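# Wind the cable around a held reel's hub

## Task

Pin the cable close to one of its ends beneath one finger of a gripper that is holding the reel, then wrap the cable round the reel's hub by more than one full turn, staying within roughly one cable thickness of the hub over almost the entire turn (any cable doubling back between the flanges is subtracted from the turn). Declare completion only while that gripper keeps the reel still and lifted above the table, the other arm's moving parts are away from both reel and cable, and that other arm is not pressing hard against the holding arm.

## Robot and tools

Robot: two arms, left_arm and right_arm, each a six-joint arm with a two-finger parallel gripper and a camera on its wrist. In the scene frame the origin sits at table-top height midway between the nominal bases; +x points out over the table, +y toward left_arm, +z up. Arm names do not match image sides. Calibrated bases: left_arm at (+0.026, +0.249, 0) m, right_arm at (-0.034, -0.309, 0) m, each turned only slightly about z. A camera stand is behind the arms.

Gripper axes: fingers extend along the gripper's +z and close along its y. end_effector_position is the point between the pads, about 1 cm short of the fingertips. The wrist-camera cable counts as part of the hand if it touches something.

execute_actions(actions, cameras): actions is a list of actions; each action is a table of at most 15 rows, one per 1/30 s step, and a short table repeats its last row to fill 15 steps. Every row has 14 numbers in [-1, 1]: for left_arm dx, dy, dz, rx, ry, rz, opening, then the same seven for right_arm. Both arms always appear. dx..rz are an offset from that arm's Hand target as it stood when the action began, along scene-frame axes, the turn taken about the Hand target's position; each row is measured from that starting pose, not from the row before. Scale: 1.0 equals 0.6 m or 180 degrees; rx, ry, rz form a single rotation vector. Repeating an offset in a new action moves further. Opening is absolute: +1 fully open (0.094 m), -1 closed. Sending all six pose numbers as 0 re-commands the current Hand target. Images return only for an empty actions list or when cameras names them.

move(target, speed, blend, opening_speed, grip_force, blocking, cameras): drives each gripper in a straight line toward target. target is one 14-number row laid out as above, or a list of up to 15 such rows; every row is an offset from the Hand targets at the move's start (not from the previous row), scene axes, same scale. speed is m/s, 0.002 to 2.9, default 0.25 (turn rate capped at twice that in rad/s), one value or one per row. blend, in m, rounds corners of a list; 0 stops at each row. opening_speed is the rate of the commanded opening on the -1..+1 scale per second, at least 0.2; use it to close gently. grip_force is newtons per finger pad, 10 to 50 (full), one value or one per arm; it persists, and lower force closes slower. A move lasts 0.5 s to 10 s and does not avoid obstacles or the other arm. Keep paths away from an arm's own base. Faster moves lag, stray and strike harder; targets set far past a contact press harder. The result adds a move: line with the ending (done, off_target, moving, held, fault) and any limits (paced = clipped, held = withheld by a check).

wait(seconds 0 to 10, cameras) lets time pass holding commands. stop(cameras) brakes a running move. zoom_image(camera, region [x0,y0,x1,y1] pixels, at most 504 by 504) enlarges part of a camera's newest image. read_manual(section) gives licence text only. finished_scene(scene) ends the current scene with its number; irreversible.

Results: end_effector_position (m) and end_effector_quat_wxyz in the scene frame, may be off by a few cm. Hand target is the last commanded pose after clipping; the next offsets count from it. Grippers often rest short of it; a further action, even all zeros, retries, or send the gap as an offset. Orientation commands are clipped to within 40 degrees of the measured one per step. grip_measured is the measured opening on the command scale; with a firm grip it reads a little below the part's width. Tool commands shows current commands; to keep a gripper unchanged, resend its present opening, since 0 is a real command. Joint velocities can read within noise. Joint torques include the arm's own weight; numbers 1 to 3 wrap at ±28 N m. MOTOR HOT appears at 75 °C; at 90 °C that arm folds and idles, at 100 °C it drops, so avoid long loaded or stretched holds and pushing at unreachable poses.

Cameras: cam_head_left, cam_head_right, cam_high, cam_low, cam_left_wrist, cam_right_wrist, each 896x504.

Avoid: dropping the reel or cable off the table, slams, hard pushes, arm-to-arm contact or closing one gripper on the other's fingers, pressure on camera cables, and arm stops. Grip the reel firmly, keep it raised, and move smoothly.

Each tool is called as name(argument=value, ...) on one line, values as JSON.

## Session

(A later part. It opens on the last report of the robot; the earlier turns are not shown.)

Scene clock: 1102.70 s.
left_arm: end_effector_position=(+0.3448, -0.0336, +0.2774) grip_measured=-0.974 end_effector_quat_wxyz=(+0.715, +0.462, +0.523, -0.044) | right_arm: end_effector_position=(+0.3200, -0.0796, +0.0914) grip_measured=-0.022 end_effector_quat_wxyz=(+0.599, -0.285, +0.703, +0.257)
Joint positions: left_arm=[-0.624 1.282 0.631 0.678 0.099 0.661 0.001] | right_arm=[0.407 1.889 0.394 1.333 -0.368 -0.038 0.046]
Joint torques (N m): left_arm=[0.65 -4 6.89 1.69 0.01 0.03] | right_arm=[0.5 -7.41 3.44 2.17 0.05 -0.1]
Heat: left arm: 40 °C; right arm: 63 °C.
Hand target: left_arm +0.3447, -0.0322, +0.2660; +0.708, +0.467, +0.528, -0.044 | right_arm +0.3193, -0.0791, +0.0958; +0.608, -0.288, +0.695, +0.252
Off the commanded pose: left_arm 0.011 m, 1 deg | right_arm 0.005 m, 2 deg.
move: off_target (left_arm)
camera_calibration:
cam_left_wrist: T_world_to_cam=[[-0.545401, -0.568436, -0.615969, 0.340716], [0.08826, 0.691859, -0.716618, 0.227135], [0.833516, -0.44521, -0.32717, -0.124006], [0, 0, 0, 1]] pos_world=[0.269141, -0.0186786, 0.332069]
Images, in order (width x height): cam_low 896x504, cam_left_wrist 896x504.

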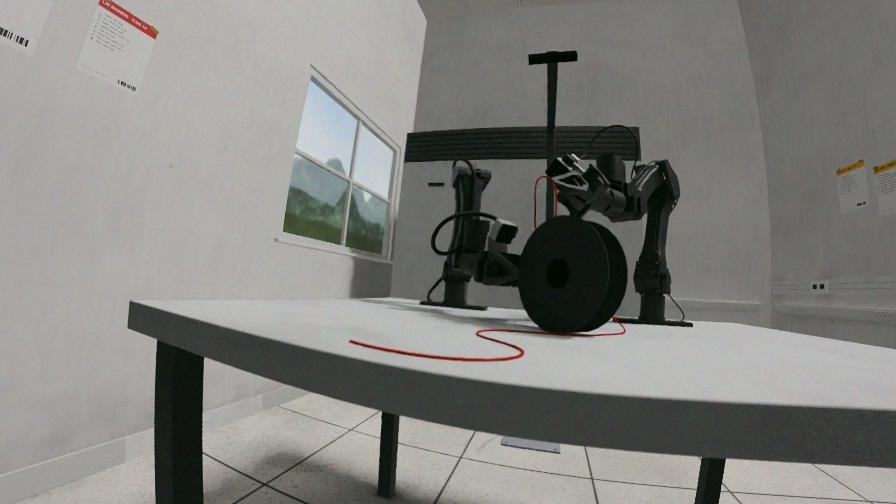

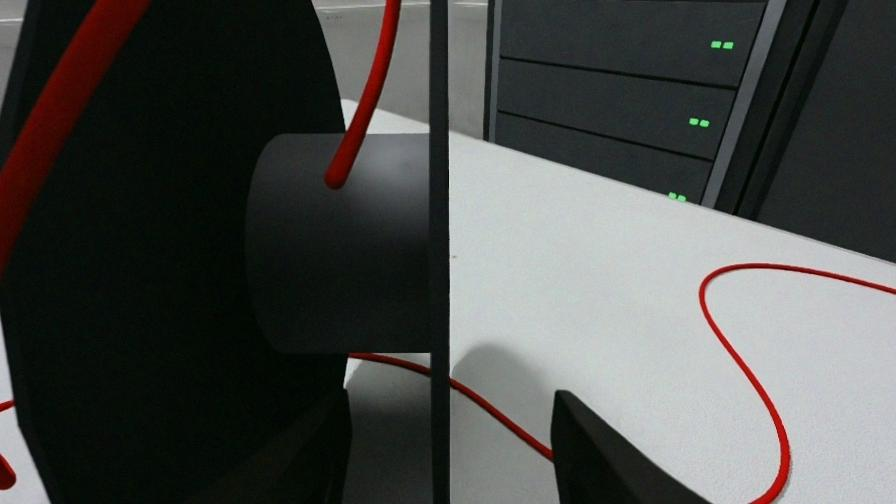

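move(target=[-0.0068,-0.0213,-0.0542,0,0,0,-1, 0,0,0,0,0,0,-0.02], speed=0.06, cameras=["cam_left_wrist", "cam_low"])

Scene clock: 1117.83 s.
left_arm: end_effector_position=(+0.3423, -0.0455, +0.2453) grip_measured=-0.974 end_effector_quat_wxyz=(+0.716, +0.463, +0.521, -0.046) | right_arm: end_effector_position=(+0.3200, -0.0796, +0.0914) grip_measured=-0.022 end_effector_quat_wxyz=(+0.599, -0.285, +0.703, +0.257)
Joint positions: left_arm=[-0.664 1.388 0.56 0.856 0.065 0.661 0.001] | right_arm=[0.407 1.889 0.394 1.333 -0.368 -0.038 0.046]
Joint torques (N m): left_arm=[-0.35 -4.04 6.01 1.68 -0.15 0.02] | right_arm=[0.5 -7.43 3.43 2.18 0.05 -0.1]
Heat: left arm: 40 °C; right arm: 64 °C.
Hand target: left_arm +0.3407, -0.0449, +0.2335; +0.708, +0.467, +0.528, -0.044 | right_arm +0.3193, -0.0791, +0.0958; +0.608, -0.288, +0.695, +0.252
Off the commanded pose: left_arm 0.012 m, 1 deg | right_arm 0.005 m, 2 deg.
move: off_target (left_arm)
camera_calibration:
cam_left_wrist: T_world_to_cam=[[-0.547675, -0.56693, -0.615339, 0.313495], [0.0922782, 0.690029, -0.717875, 0.211484], [0.831587, -0.449945, -0.325596, -0.137759], [0, 0, 0, 1]] pos_world=[0.266737, -0.0301846, 0.299871]
Images, in order (width x height): cam_low 896x504, cam_left_wrist 896x504.

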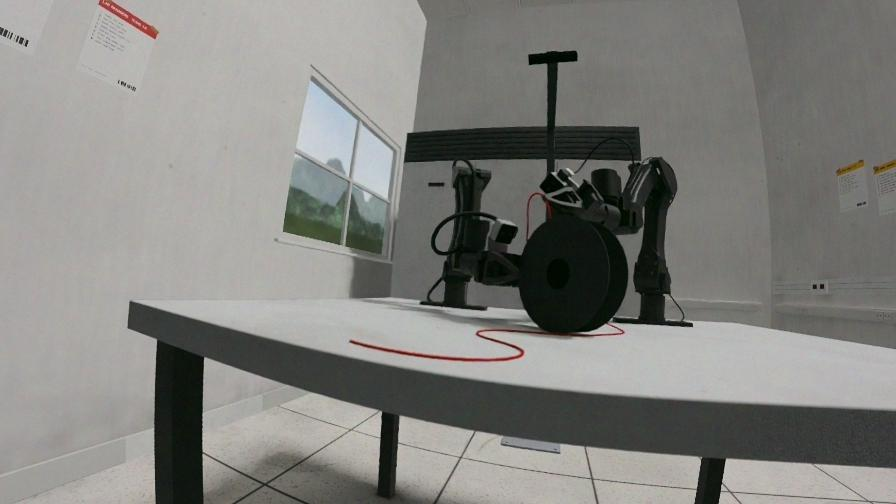

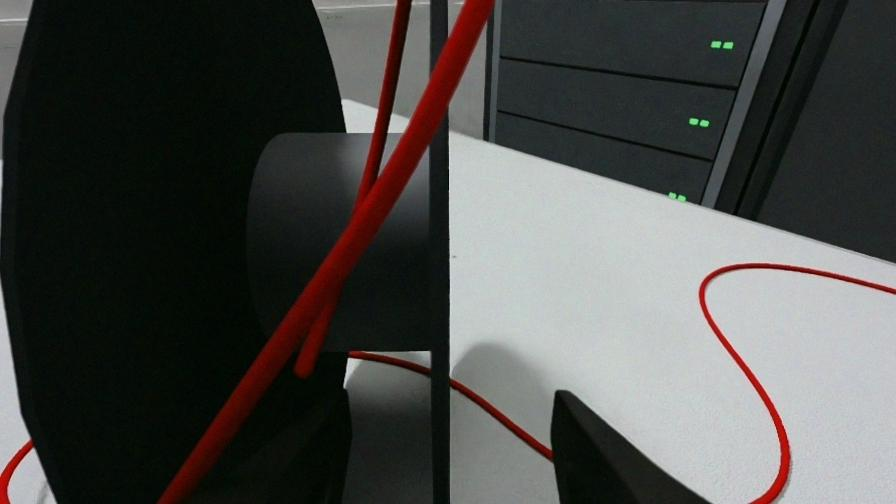

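move(target=[[0,0,0.18,0,0,0,-1, 0,0,0,0,0,0,-0.02],[0.0322,-0.0313,0.18,0,0,0,-1, 0,0,0,0,0,0,-0.02],[0.0322,-0.0313,0.05,0,0,0,-1, 0,0,0,0,0,0,-0.02]], speed=0.1, blend=0, cameras=["cam_left_wrist", "cam_low"])

zoom_image(camera="cam_low", region=[480, 130, 640, 340])

Scene clock: 1167.90 s.
left_arm: end_effector_position=(+0.3615, -0.0631, +0.2753) grip_measured=-0.974 end_effector_quat_wxyz=(+0.715, +0.463, +0.522, -0.045) | right_arm: end_effector_position=(+0.3200, -0.0796, +0.0914) grip_measured=-0.022 end_effector_quat_wxyz=(+0.599, -0.285, +0.703, +0.257)
Joint positions: left_arm=[-0.667 1.425 0.728 0.723 0.058 0.661 0.001] | right_arm=[0.407 1.889 0.394 1.333 -0.368 -0.038 0.046]
Joint torques (N m): left_arm=[-0.28 -5.03 6.74 1.71 -0.06 0.02] | right_arm=[0.51 -7.42 3.44 2.18 0.04 -0.1]
Heat: left arm: 42 °C; right arm: 64 °C.
Hand target: left_arm +0.3599, -0.0637, +0.2635; +0.708, +0.467, +0.528, -0.044 | right_arm +0.3193, -0.0791, +0.0958; +0.608, -0.288, +0.695, +0.252
Off the commanded pose: left_arm 0.012 m, 1 deg | right_arm 0.005 m, 2 deg.
move: off_target (left_arm)
camera_calibration:
cam_left_wrist: T_world_to_cam=[[-0.546747, -0.568047, -0.615135, 0.332056], [0.0892449, 0.690946, -0.717377, 0.244346], [0.832528, -0.447121, -0.327077, -0.15158], [0, 0, 0, 1]] pos_world=[0.285939, -0.047981, 0.329969]
Images, in order (width x height): cam_low 896x504, cam_left_wrist 896x504.

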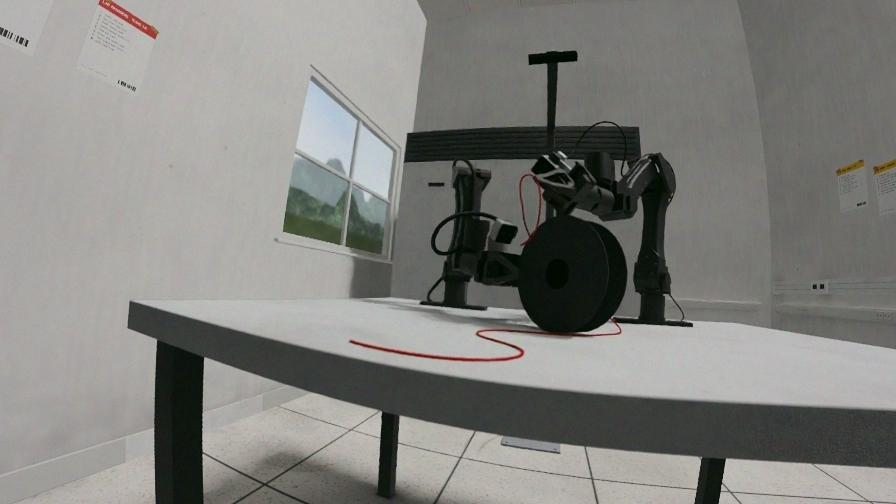

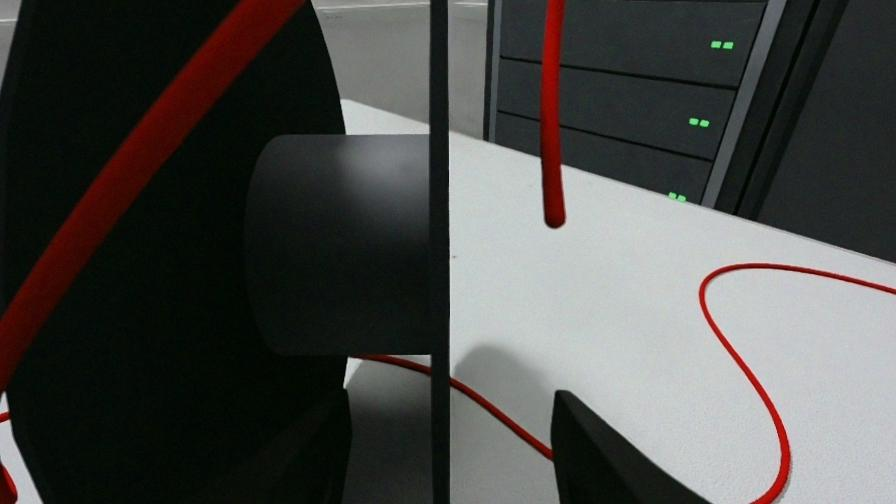

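Scaled by 2.400 from the camera's 896x504 image, which has a finer 1280x720 frame.

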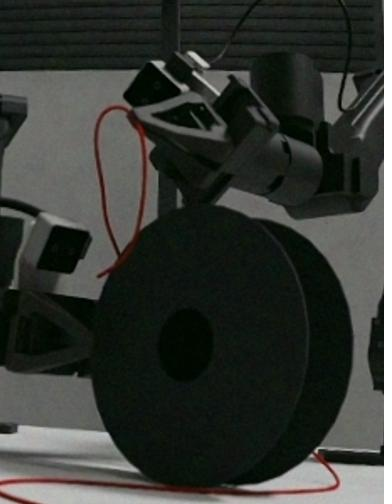

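move(target=[-0.0057,-0.0272,-0.042,0.031,0.0318,0,-1, 0,0,0,0,0,0,-0.02], speed=0.06, cameras=["cam_left_wrist", "cam_low", "cam_head_right", "cam_high"])

zoom_image(camera="cam_low", region=[480, 130, 640, 340])

zoom_image(camera="cam_head_right", region=[420, 170, 560, 300])

Scene clock: 1204.43 s.
left_arm: end_effector_position=(+0.3534, -0.0749, +0.2322) grip_measured=-0.974 end_effector_quat_wxyz=(+0.655, +0.500, +0.566, -0.042) | right_arm: end_effector_position=(+0.3200, -0.0796, +0.0914) grip_measured=-0.022 end_effector_quat_wxyz=(+0.599, -0.285, +0.703, +0.257)
Joint positions: left_arm=[-0.718 1.446 0.739 0.567 0.008 0.661 0.001] | right_arm=[0.407 1.889 0.394 1.333 -0.368 -0.038 0.046]
Joint torques (N m): left_arm=[-0.39 -5.01 11.62 1.54 -0.07 0.02] | right_arm=[0.47 -7.41 3.45 2.17 0.05 -0.1]
Heat: left arm: 42 °C; right arm: 65 °C.
Hand target: left_arm +0.3565, -0.0800, +0.2383; +0.657, +0.499, +0.564, -0.042 | right_arm +0.3193, -0.0791, +0.0958; +0.608, -0.288, +0.695, +0.252
Off the commanded pose: left_arm 0.009 m, 0 deg | right_arm 0.005 m, 2 deg.
move: done
camera_calibration:
cam_left_wrist: T_world_to_cam=[[-0.61994, -0.496947, -0.607222, 0.323816], [0.00842354, 0.769617, -0.63845, 0.23841], [0.784604, -0.400916, -0.472931, -0.10994], [0, 0, 0, 1]] pos_world=[0.284998, -0.0666416, 0.296847]
Images, in order (width x height): cam_head_right 896x504, cam_high 896x504, cam_low 896x504, cam_left_wrist 896x504.

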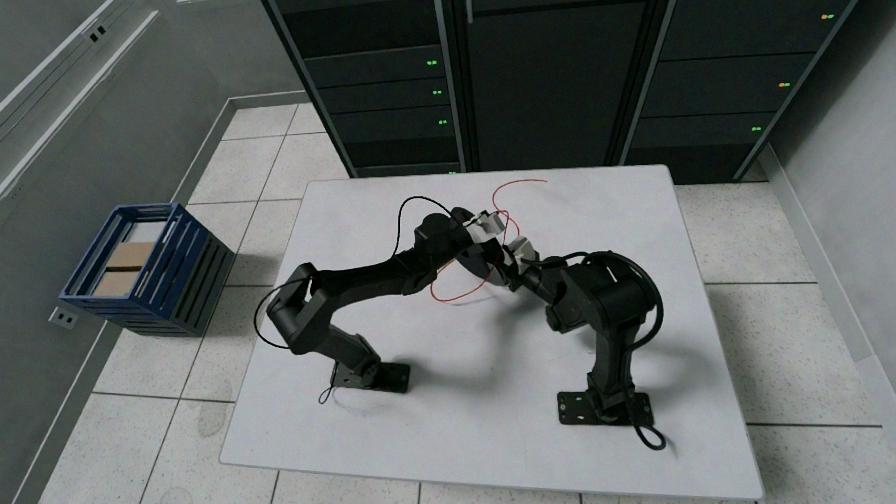

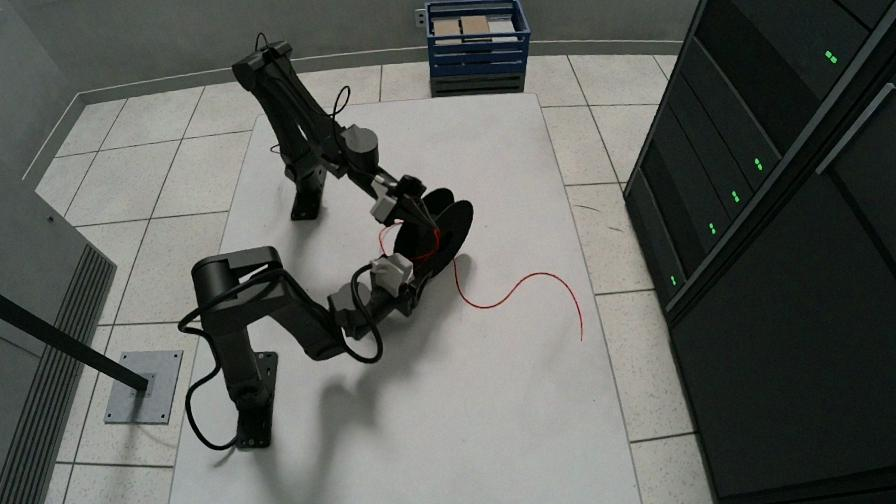

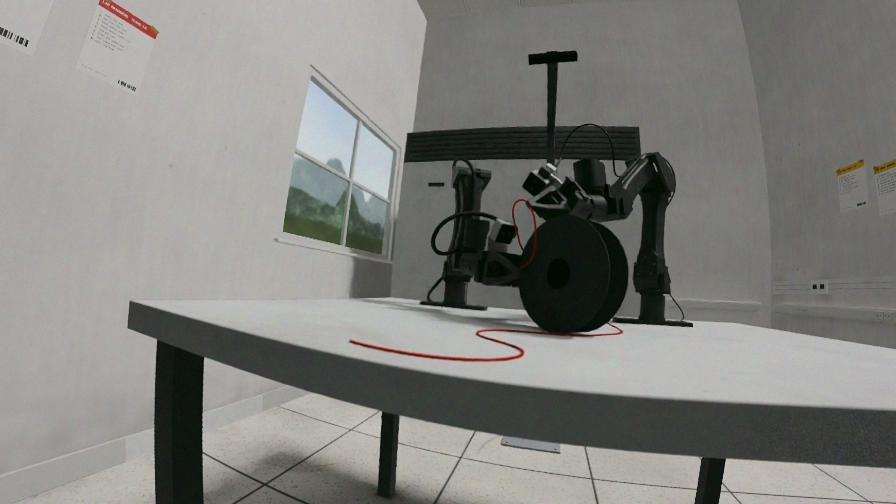

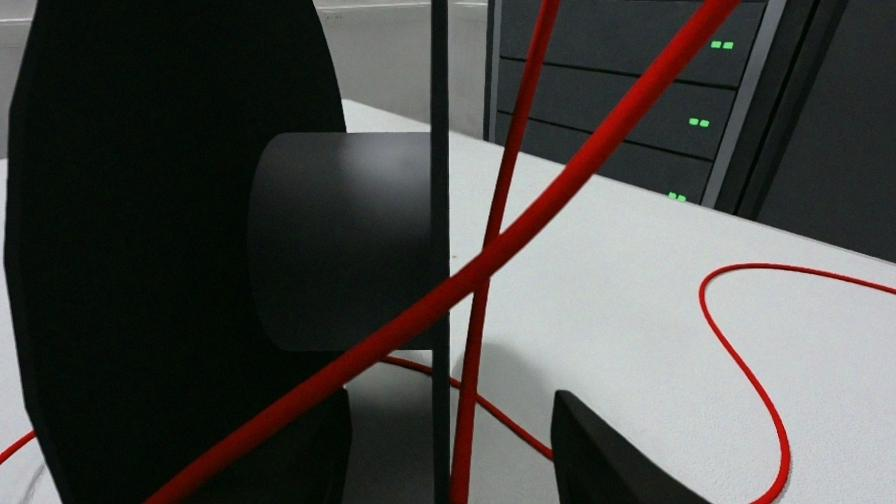

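Scaled by 2.400 from the camera's 896x504 image, which has a finer 1280x720 frame.

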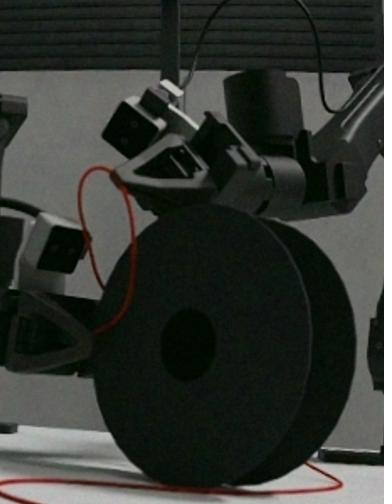

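Scaled by 3.600 from the camera's 896x504 image, which has a finer 1280x720 frame.

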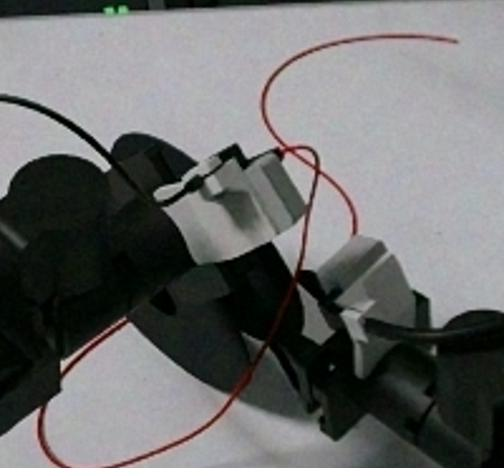

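move(target=[0,0,0,0,0,0,-1, 0,0,0,0,0,0,-1], speed=0.05, opening_speed=0.5, cameras=["cam_left_wrist", "cam_low", "cam_high"])

zoom_image(camera="cam_low", region=[480, 130, 640, 340])

zoom_image(camera="cam_left_wrist", region=[300, 250, 640, 504])

Scene clock: 1228.30 s.
left_arm: end_effector_position=(+0.3535, -0.0748, +0.2320) grip_measured=-0.974 end_effector_quat_wxyz=(+0.654, +0.500, +0.566, -0.042) | right_arm: end_effector_position=(+0.3194, -0.0787, +0.0915) grip_measured=-0.918 end_effector_quat_wxyz=(+0.599, -0.286, +0.702, +0.258)
Joint positions: left_arm=[-0.718 1.446 0.739 0.566 0.008 0.661 0.001] | right_arm=[0.409 1.889 0.394 1.334 -0.369 -0.039 0.004]
Joint torques (N m): left_arm=[-0.47 -5 11.52 1.53 -0.04 0] | right_arm=[0.32 -7.43 3.43 2.17 0.06 -0.1]
Heat: left arm: 42 °C; right arm: 65 °C.
Hand target: left_arm +0.3565, -0.0800, +0.2384; +0.657, +0.498, +0.564, -0.042 | right_arm +0.3192, -0.0791, +0.0959; +0.608, -0.288, +0.695, +0.252
Off the commanded pose: left_arm 0.009 m, 0 deg | right_arm 0.004 m, 2 deg.
move: done
camera_calibration:
cam_left_wrist: T_world_to_cam=[[-0.620126, -0.496796, -0.607155, 0.323798], [0.00781549, 0.769986, -0.638013, 0.238413], [0.784463, -0.400394, -0.473606, -0.109712], [0, 0, 0, 1]] pos_world=[0.284998, -0.066641, 0.296746]
Images, in order (width x height): cam_high 896x504, cam_low 896x504, cam_left_wrist 896x504.

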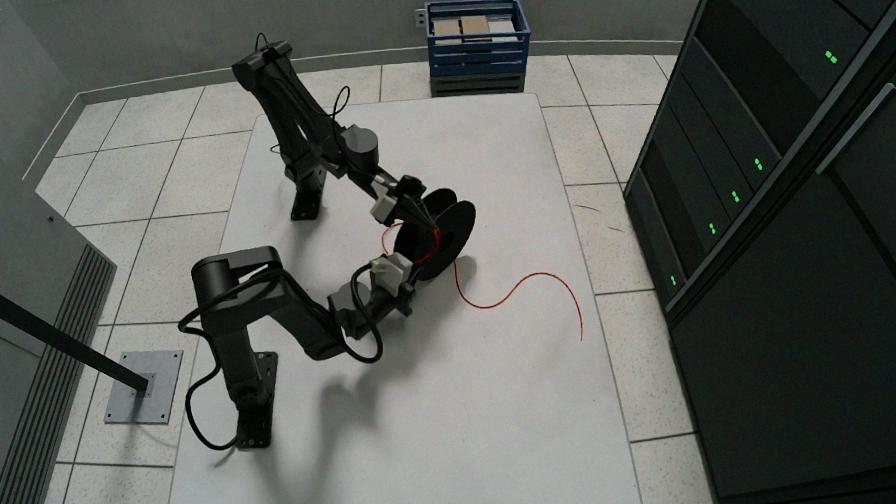

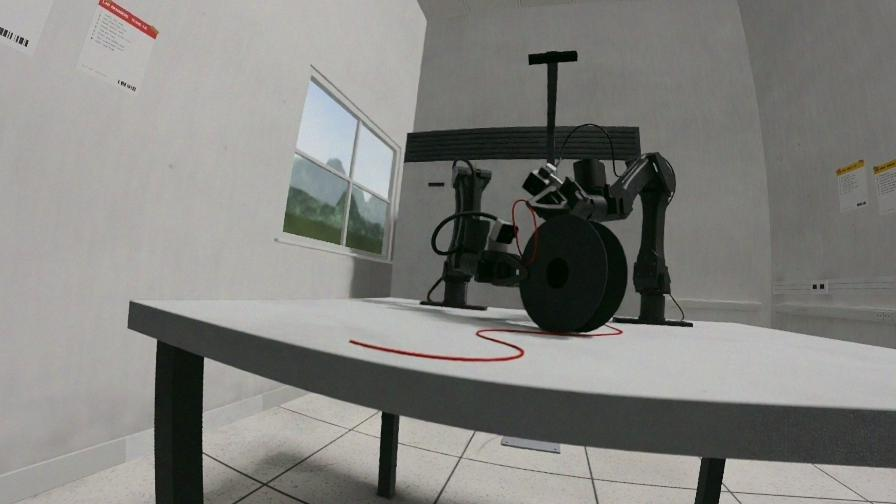

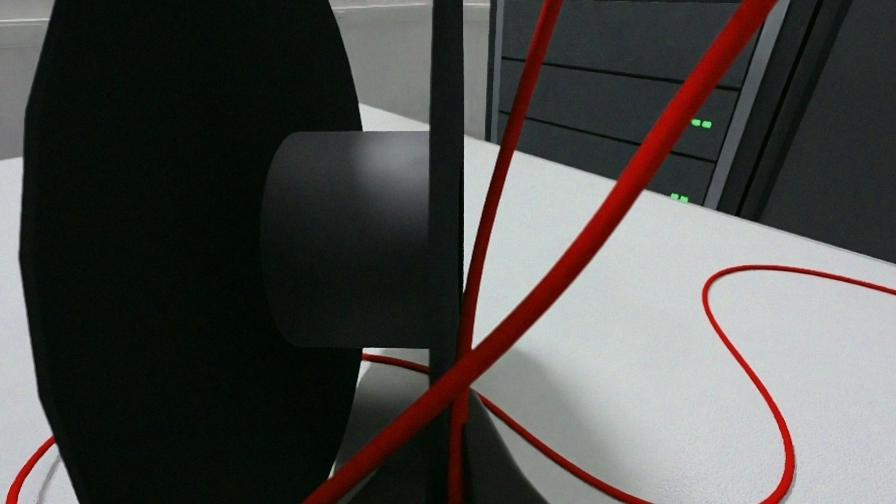

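Scaled by 2.400 from the camera's 896x504 image, which has a finer 1280x720 frame.

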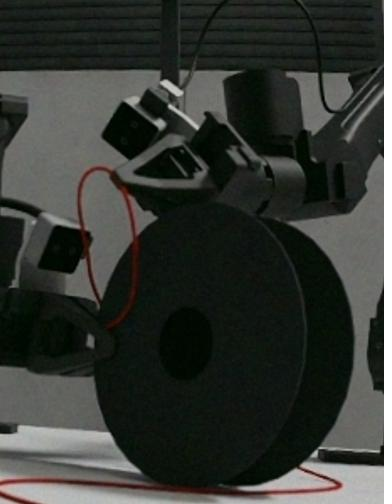

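Scaled by 1.482 from the camera's 896x504 image, which has a finer 1280x720 frame.

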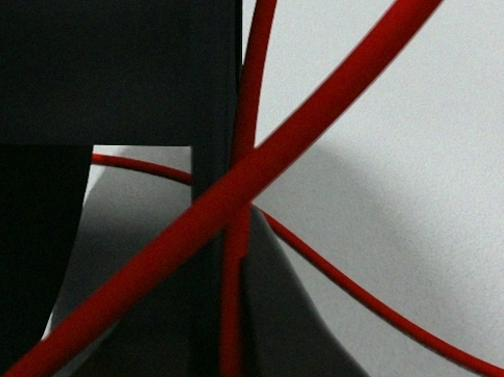

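move(target=[0,0,0,0,0,0,-0.85, 0,0,0,0,0,0,-1], speed=0.05, opening_speed=0.5, cameras=["cam_right_wrist", "cam_low"])

zoom_image(camera="cam_low", region=[480, 130, 640, 340])

Scene clock: 1306.53 s.
left_arm: end_effector_position=(+0.3535, -0.0748, +0.2320) grip_measured=-0.853 end_effector_quat_wxyz=(+0.654, +0.500, +0.566, -0.042) | right_arm: end_effector_position=(+0.3194, -0.0787, +0.0915) grip_measured=-0.919 end_effector_quat_wxyz=(+0.599, -0.286, +0.702, +0.258)
Joint positions: left_arm=[-0.718 1.446 0.739 0.566 0.008 0.661 0.007] | right_arm=[0.409 1.889 0.394 1.334 -0.369 -0.039 0.004]
Joint torques (N m): left_arm=[-0.43 -5.03 11.7 1.55 -0.05 0.04] | right_arm=[0.31 -7.42 3.43 2.17 0.07 -0.1]
Heat: left arm: 42 °C; right arm: 65 °C.
Hand target: left_arm +0.3565, -0.0801, +0.2384; +0.657, +0.498, +0.564, -0.042 | right_arm +0.3192, -0.0791, +0.0959; +0.608, -0.288, +0.695, +0.252
Off the commanded pose: left_arm 0.009 m, 0 deg | right_arm 0.004 m, 2 deg.
move: done
camera_calibration:
cam_right_wrist: T_world_to_cam=[[0.724853, -0.688814, -0.0111167, -0.283244], [-0.370874, -0.376578, -0.848906, 0.206685], [0.580552, 0.619455, -0.528427, 0.00645973], [0, 0, 0, 1]] pos_world=[0.278214, -0.12127, 0.175721]
Images, in order (width x height): cam_low 896x504, cam_right_wrist 896x504.

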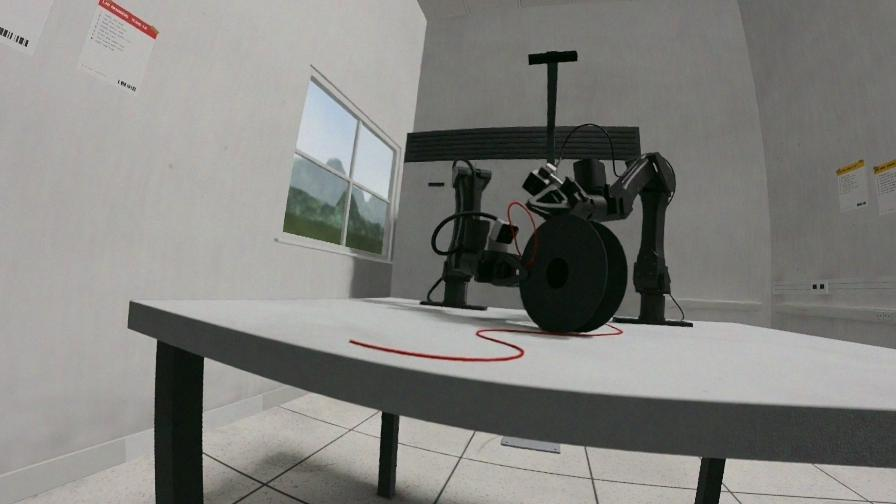

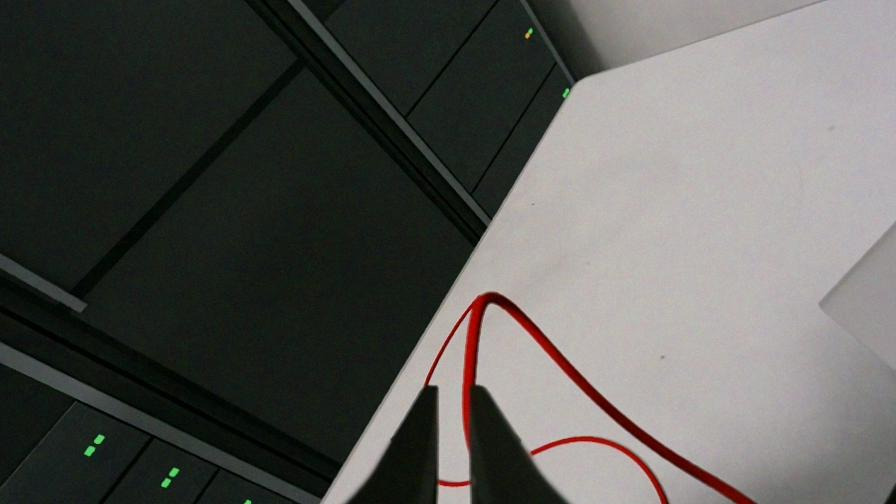

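Scaled by 2.400 from the camera's 896x504 image, which has a finer 1280x720 frame.

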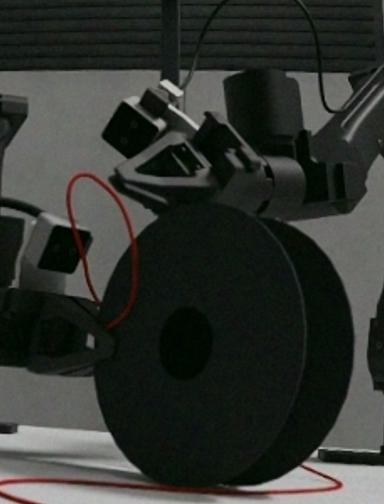

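move(target=[[0.012,-0.012,0.0417,0,0,0,-0.85, 0,0,0,0,0,0,-1],[0.0467,-0.0467,0.10,0,0,0,-0.85, 0,0,0,0,0,0,-1]], speed=0.08, blend=0.01, cameras=["cam_right_wrist", "cam_low", "cam_left_wrist", "cam_high"])

zoom_image(camera="cam_low", region=[480, 130, 640, 340])

Scene clock: 1315.60 s.
left_arm: end_effector_position=(+0.3821, -0.1029, +0.2951) grip_measured=-0.853 end_effector_quat_wxyz=(+0.657, +0.498, +0.564, -0.042) | right_arm: end_effector_position=(+0.3194, -0.0787, +0.0915) grip_measured=-0.919 end_effector_quat_wxyz=(+0.599, -0.286, +0.702, +0.258)
Joint positions: left_arm=[-0.718 1.517 1.062 0.323 0.007 0.661 0.007] | right_arm=[0.409 1.889 0.394 1.334 -0.369 -0.039 0.004]
Joint torques (N m): left_arm=[-0.42 -5.81 12.01 1.56 -0.03 -0.02] | right_arm=[0.31 -7.43 3.41 2.17 0.07 -0.1]
Heat: left arm: 43 °C; right arm: 65 °C.
Hand target: left_arm +0.3845, -0.1080, +0.2983; +0.657, +0.498, +0.564, -0.042 | right_arm +0.3192, -0.0791, +0.0959; +0.608, -0.288, +0.695, +0.252
Off the commanded pose: left_arm 0.007 m, 0 deg | right_arm 0.004 m, 2 deg.
move: done
camera_calibration:
cam_left_wrist: T_world_to_cam=[[-0.616402, -0.500436, -0.607957, 0.36433], [0.0107692, 0.766647, -0.641979, 0.299729], [0.787358, -0.402264, -0.467173, -0.116789], [0, 0, 0, 1]] pos_world=[0.313301, -0.0944425, 0.359356]
cam_right_wrist: T_world_to_cam=[[0.724853, -0.688814, -0.0111167, -0.283244], [-0.370874, -0.376578, -0.848906, 0.206685], [0.580552, 0.619455, -0.528427, 0.00645973], [0, 0, 0, 1]] pos_world=[0.278214, -0.12127, 0.175721]
Images, in order (width x height): cam_high 896x504, cam_low 896x504, cam_left_wrist 896x504, cam_right_wrist 896x504.

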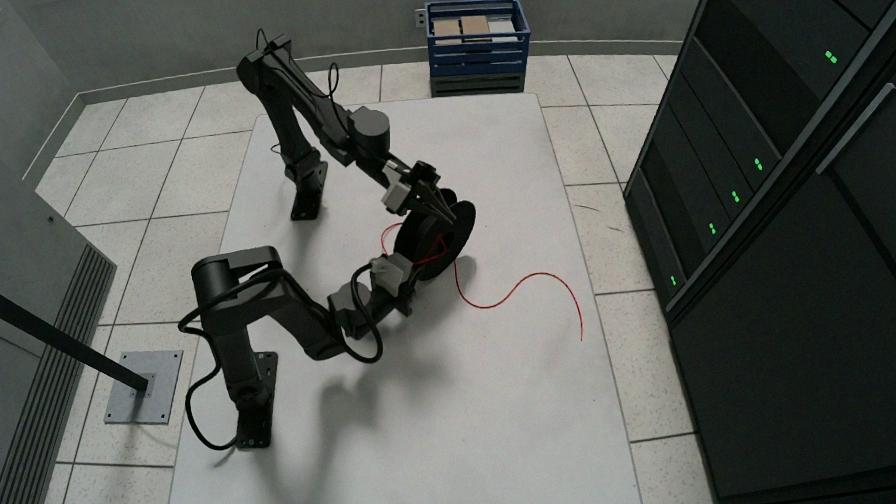

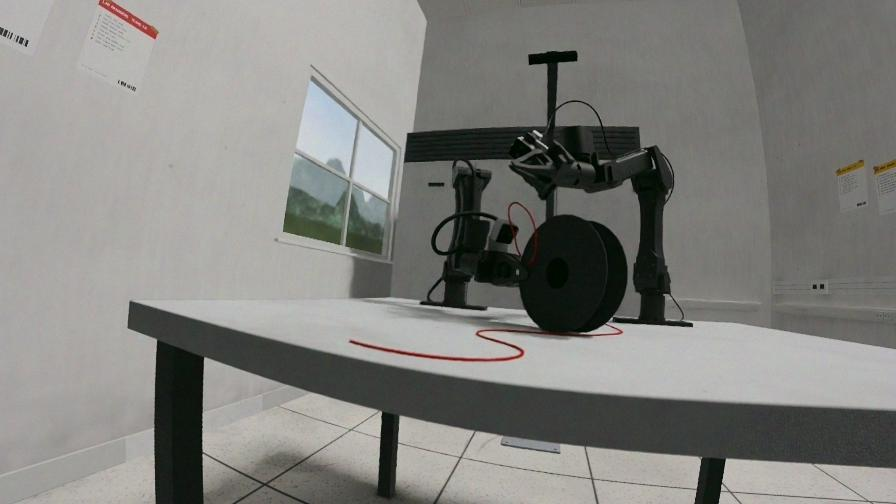

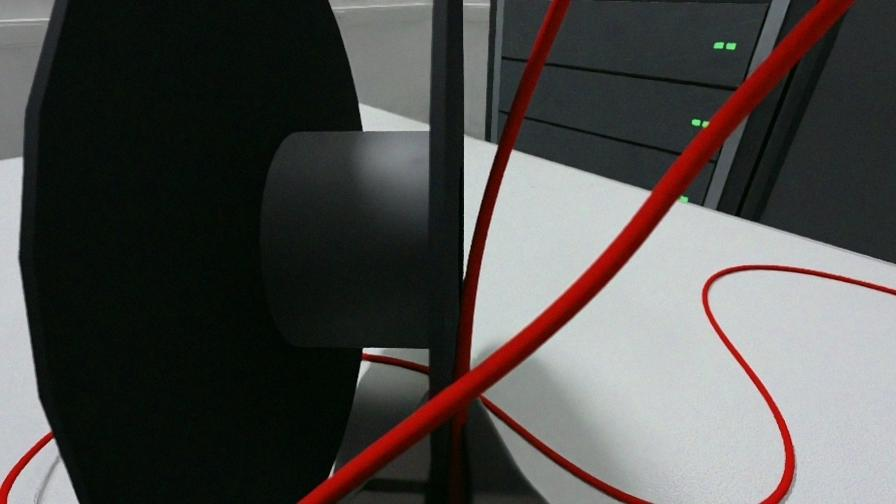

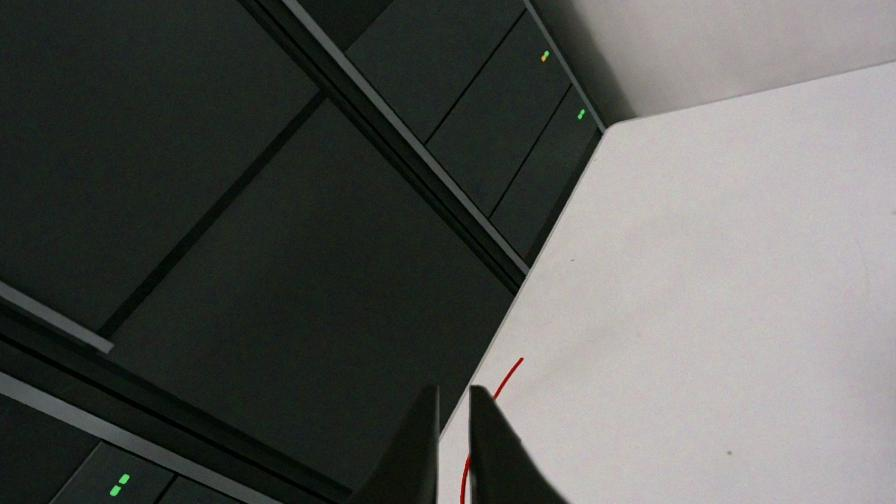

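Scaled by 2.400 from the camera's 896x504 image, which has a finer 1280x720 frame.

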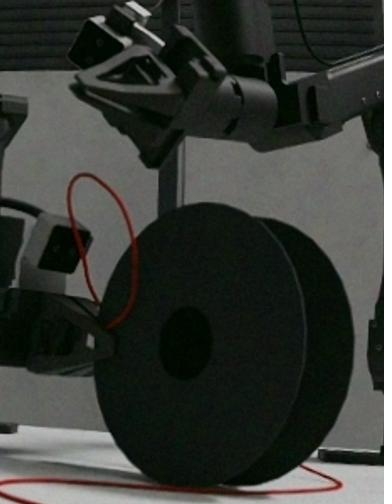

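move(target=[[-0.02,0.02,0.06,0,0,0,-0.2, 0,0,0,0,0,0,-1],[-0.26,0.26,0.10,-0.1771,0.1196,0.0146,-0.2, 0,0,0,0,0,0,-1]], speed=0.2, blend=0.03, cameras=["cam_right_wrist", "cam_low"])

Scene clock: 1354.73 s.
left_arm: end_effector_position=(+0.2284, +0.0486, +0.3718) grip_measured=-0.203 end_effector_quat_wxyz=(+0.664, +0.270, +0.642, -0.272) | right_arm: end_effector_position=(+0.3194, -0.0787, +0.0915) grip_measured=-0.919 end_effector_quat_wxyz=(+0.599, -0.286, +0.702, +0.258)
Joint positions: left_arm=[-0.718 0.596 0.752 -0.124 0.008 0.009 0.037] | right_arm=[0.409 1.889 0.394 1.334 -0.369 -0.039 0.004]
Joint torques (N m): left_arm=[-0.59 0.44 6.2 1.5 -0.14 -0.08] | right_arm=[0.32 -7.42 3.45 2.17 0.06 -0.09]
Heat: left arm: 43 °C; right arm: 66 °C.
Hand target: left_arm +0.2286, +0.0480, +0.3584; +0.653, +0.271, +0.653, -0.271 | right_arm +0.3192, -0.0791, +0.0959; +0.608, -0.288, +0.695, +0.252
Off the commanded pose: left_arm 0.013 m, 2 deg | right_arm 0.004 m, 2 deg.
move: off_target (left_arm); blend cut to 0.0199 m at target 1
camera_calibration:
cam_right_wrist: T_world_to_cam=[[0.724853, -0.688814, -0.0111167, -0.283244], [-0.370874, -0.376578, -0.848906, 0.206685], [0.580552, 0.619455, -0.528427, 0.00645973], [0, 0, 0, 1]] pos_world=[0.278214, -0.12127, 0.175721]
Images, in order (width x height): cam_low 896x504, cam_right_wrist 896x504.

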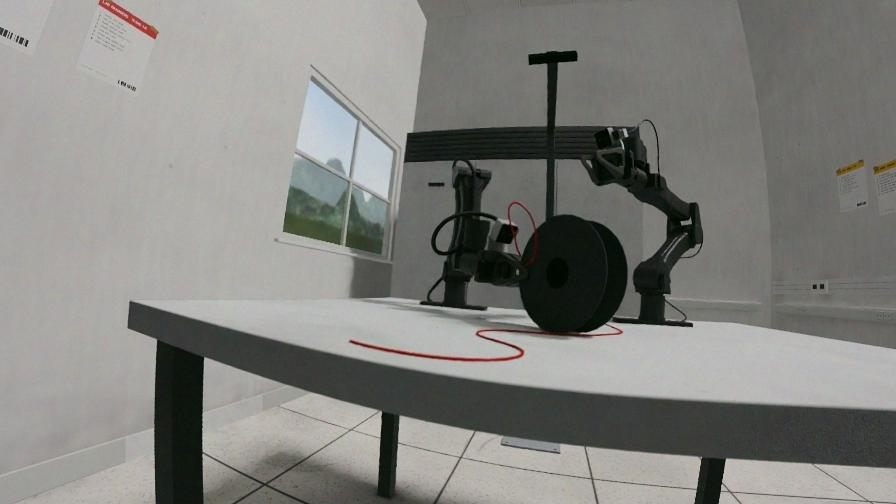

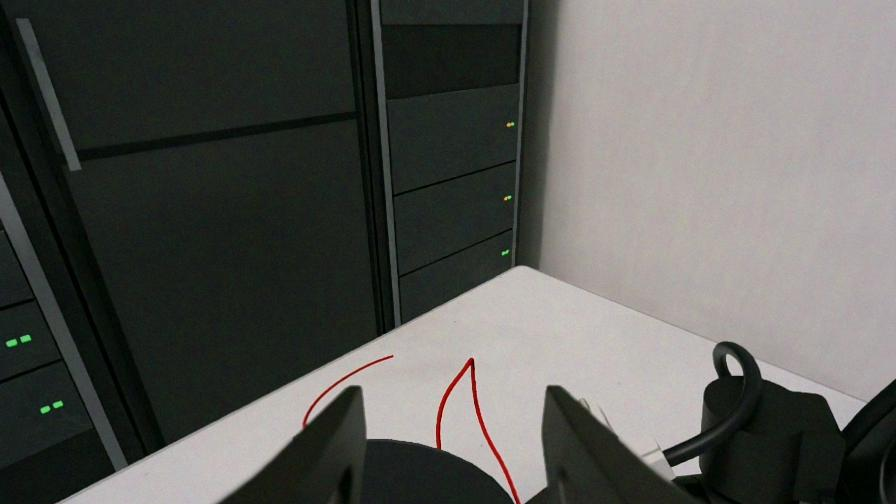

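move(target=[0,0,0,0,0,0,-0.2, 0,0,0.3485,0,0,0,-1], speed=0.12, cameras=["cam_right_wrist", "cam_low", "cam_left_wrist", "cam_high", "cam_head_right", "cam_head_left"])

zoom_image(camera="cam_low", region=[460, 90, 660, 370])

zoom_image(camera="cam_head_right", region=[410, 130, 570, 300])

zoom_image(camera="cam_high", region=[340, 130, 500, 310])

Scene clock: 1363.30 s.
left_arm: end_effector_position=(+0.2284, +0.0486, +0.3717) grip_measured=-0.203 end_effector_quat_wxyz=(+0.664, +0.270, +0.642, -0.272) | right_arm: end_effector_position=(+0.3169, -0.0813, +0.2640) grip_measured=-0.919 end_effector_quat_wxyz=(+0.565, -0.286, +0.732, +0.251)
Joint positions: left_arm=[-0.718 0.596 0.752 -0.125 0.008 0.009 0.037] | right_arm=[0.409 1.236 0.821 0.161 -0.361 -0.046 0.004]
Joint torques (N m): left_arm=[-0.43 0.38 6.32 1.5 -0.06 -0.09] | right_arm=[0.32 -7.2 10.26 2.46 -0.05 -0.03]
Heat: left arm: 43 °C; right arm: 66 °C.
Hand target: left_arm +0.2286, +0.0480, +0.3584; +0.653, +0.271, +0.653, -0.271 | right_arm +0.3192, -0.0791, +0.3050; +0.609, -0.288, +0.695, +0.252
Off the commanded pose: left_arm 0.013 m, 2 deg | right_arm 0.041 m, 7 deg.
move: off_target (left_arm, right_arm)
camera_calibration:
cam_left_wrist: T_world_to_cam=[[-0.708023, -0.70613, -0.00917576, 0.200378], [-0.289179, 0.301759, -0.90847, 0.42457], [0.644266, -0.640564, -0.41785, 0.126903], [0, 0, 0, 1]] pos_world=[0.18289, 0.0946645, 0.440574]
cam_right_wrist: T_world_to_cam=[[0.718081, -0.694916, -0.038096, -0.272559], [-0.439468, -0.410312, -0.799069, 0.357014], [0.539655, 0.590538, -0.600031, 0.13019], [0, 0, 0, 1]] pos_world=[0.282358, -0.119801, 0.353014]

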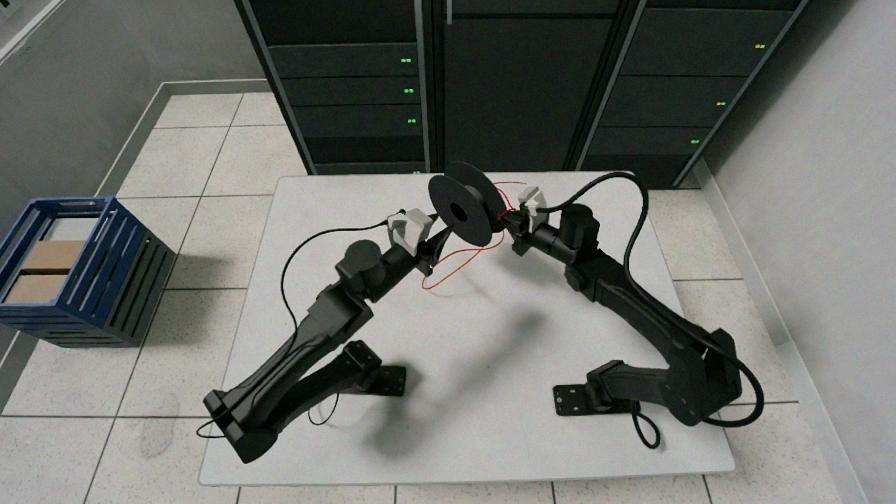

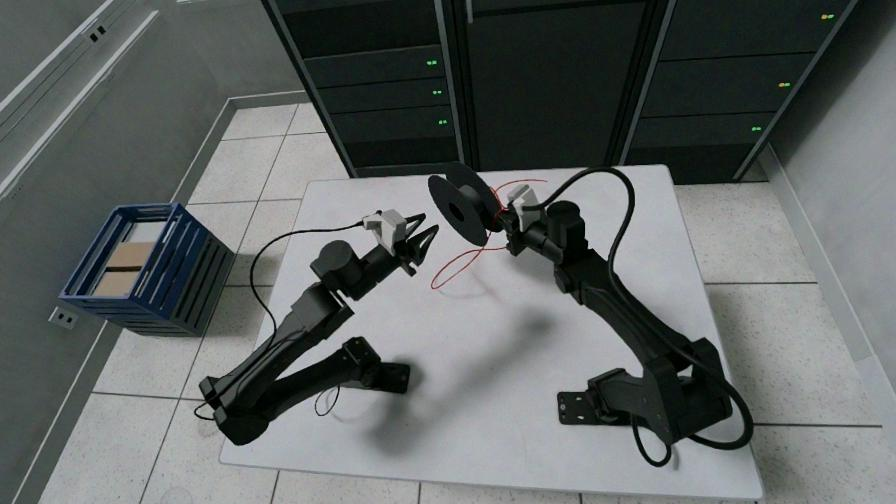

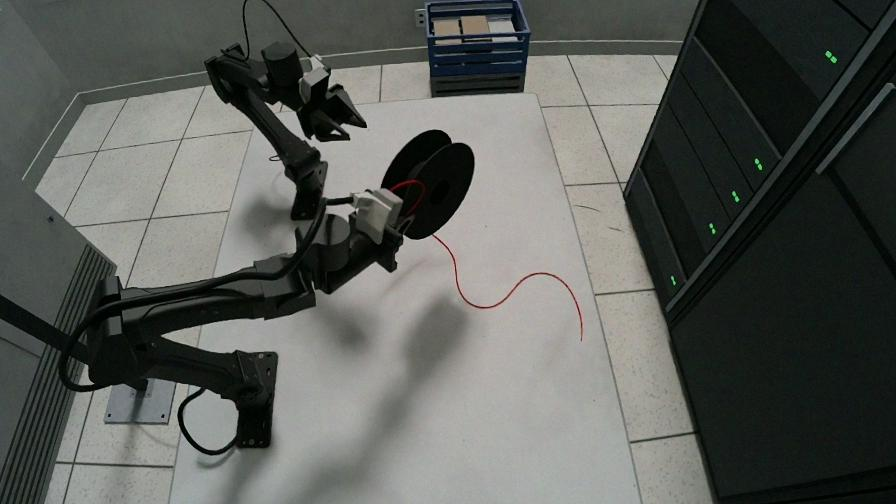

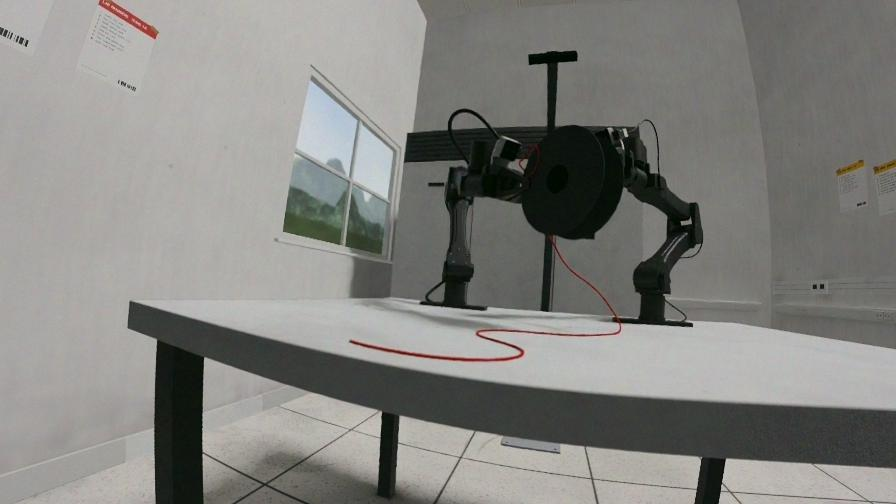

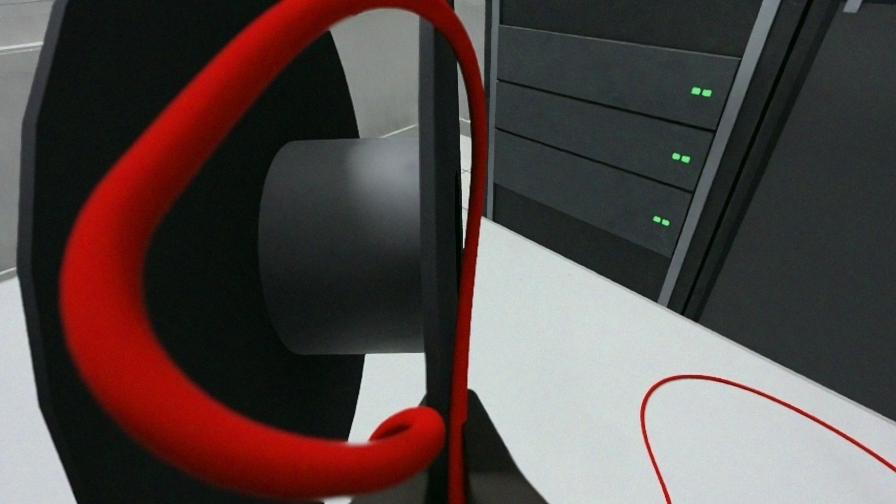

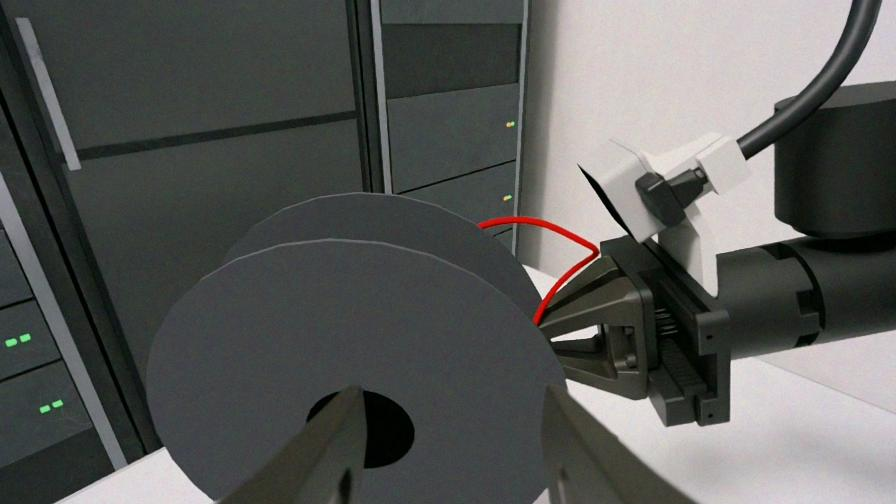

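Scaled by 1.800 from the camera's 896x504 image, which has a finer 1280x720 frame.

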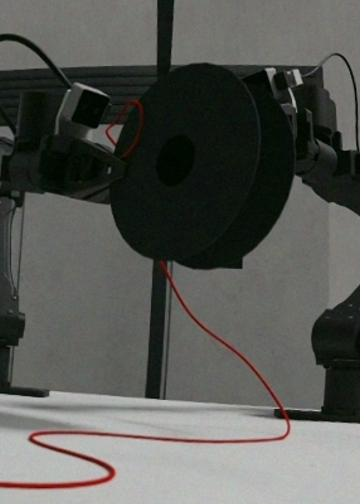

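Scaled by 2.965 from the camera's 896x504 image, which has a finer 1280x720 frame.

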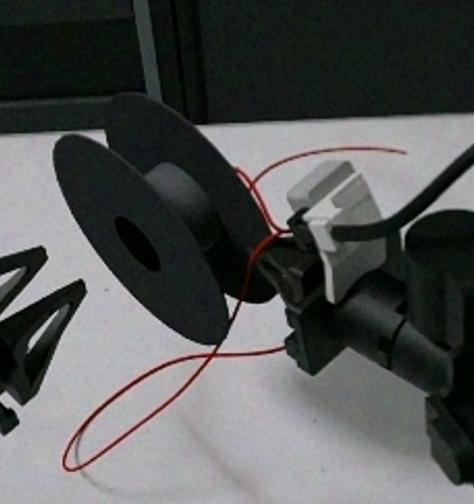

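Scaled by 2.800 from the camera's 896x504 image, which has a finer 1280x720 frame.

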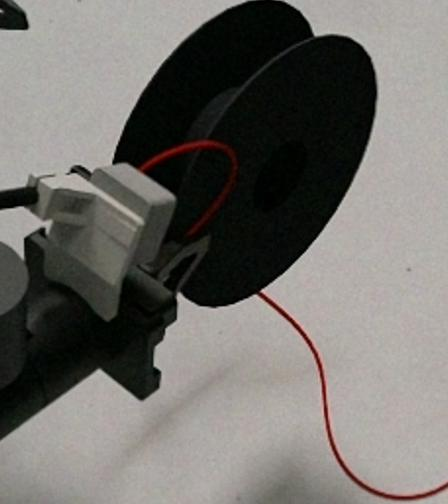

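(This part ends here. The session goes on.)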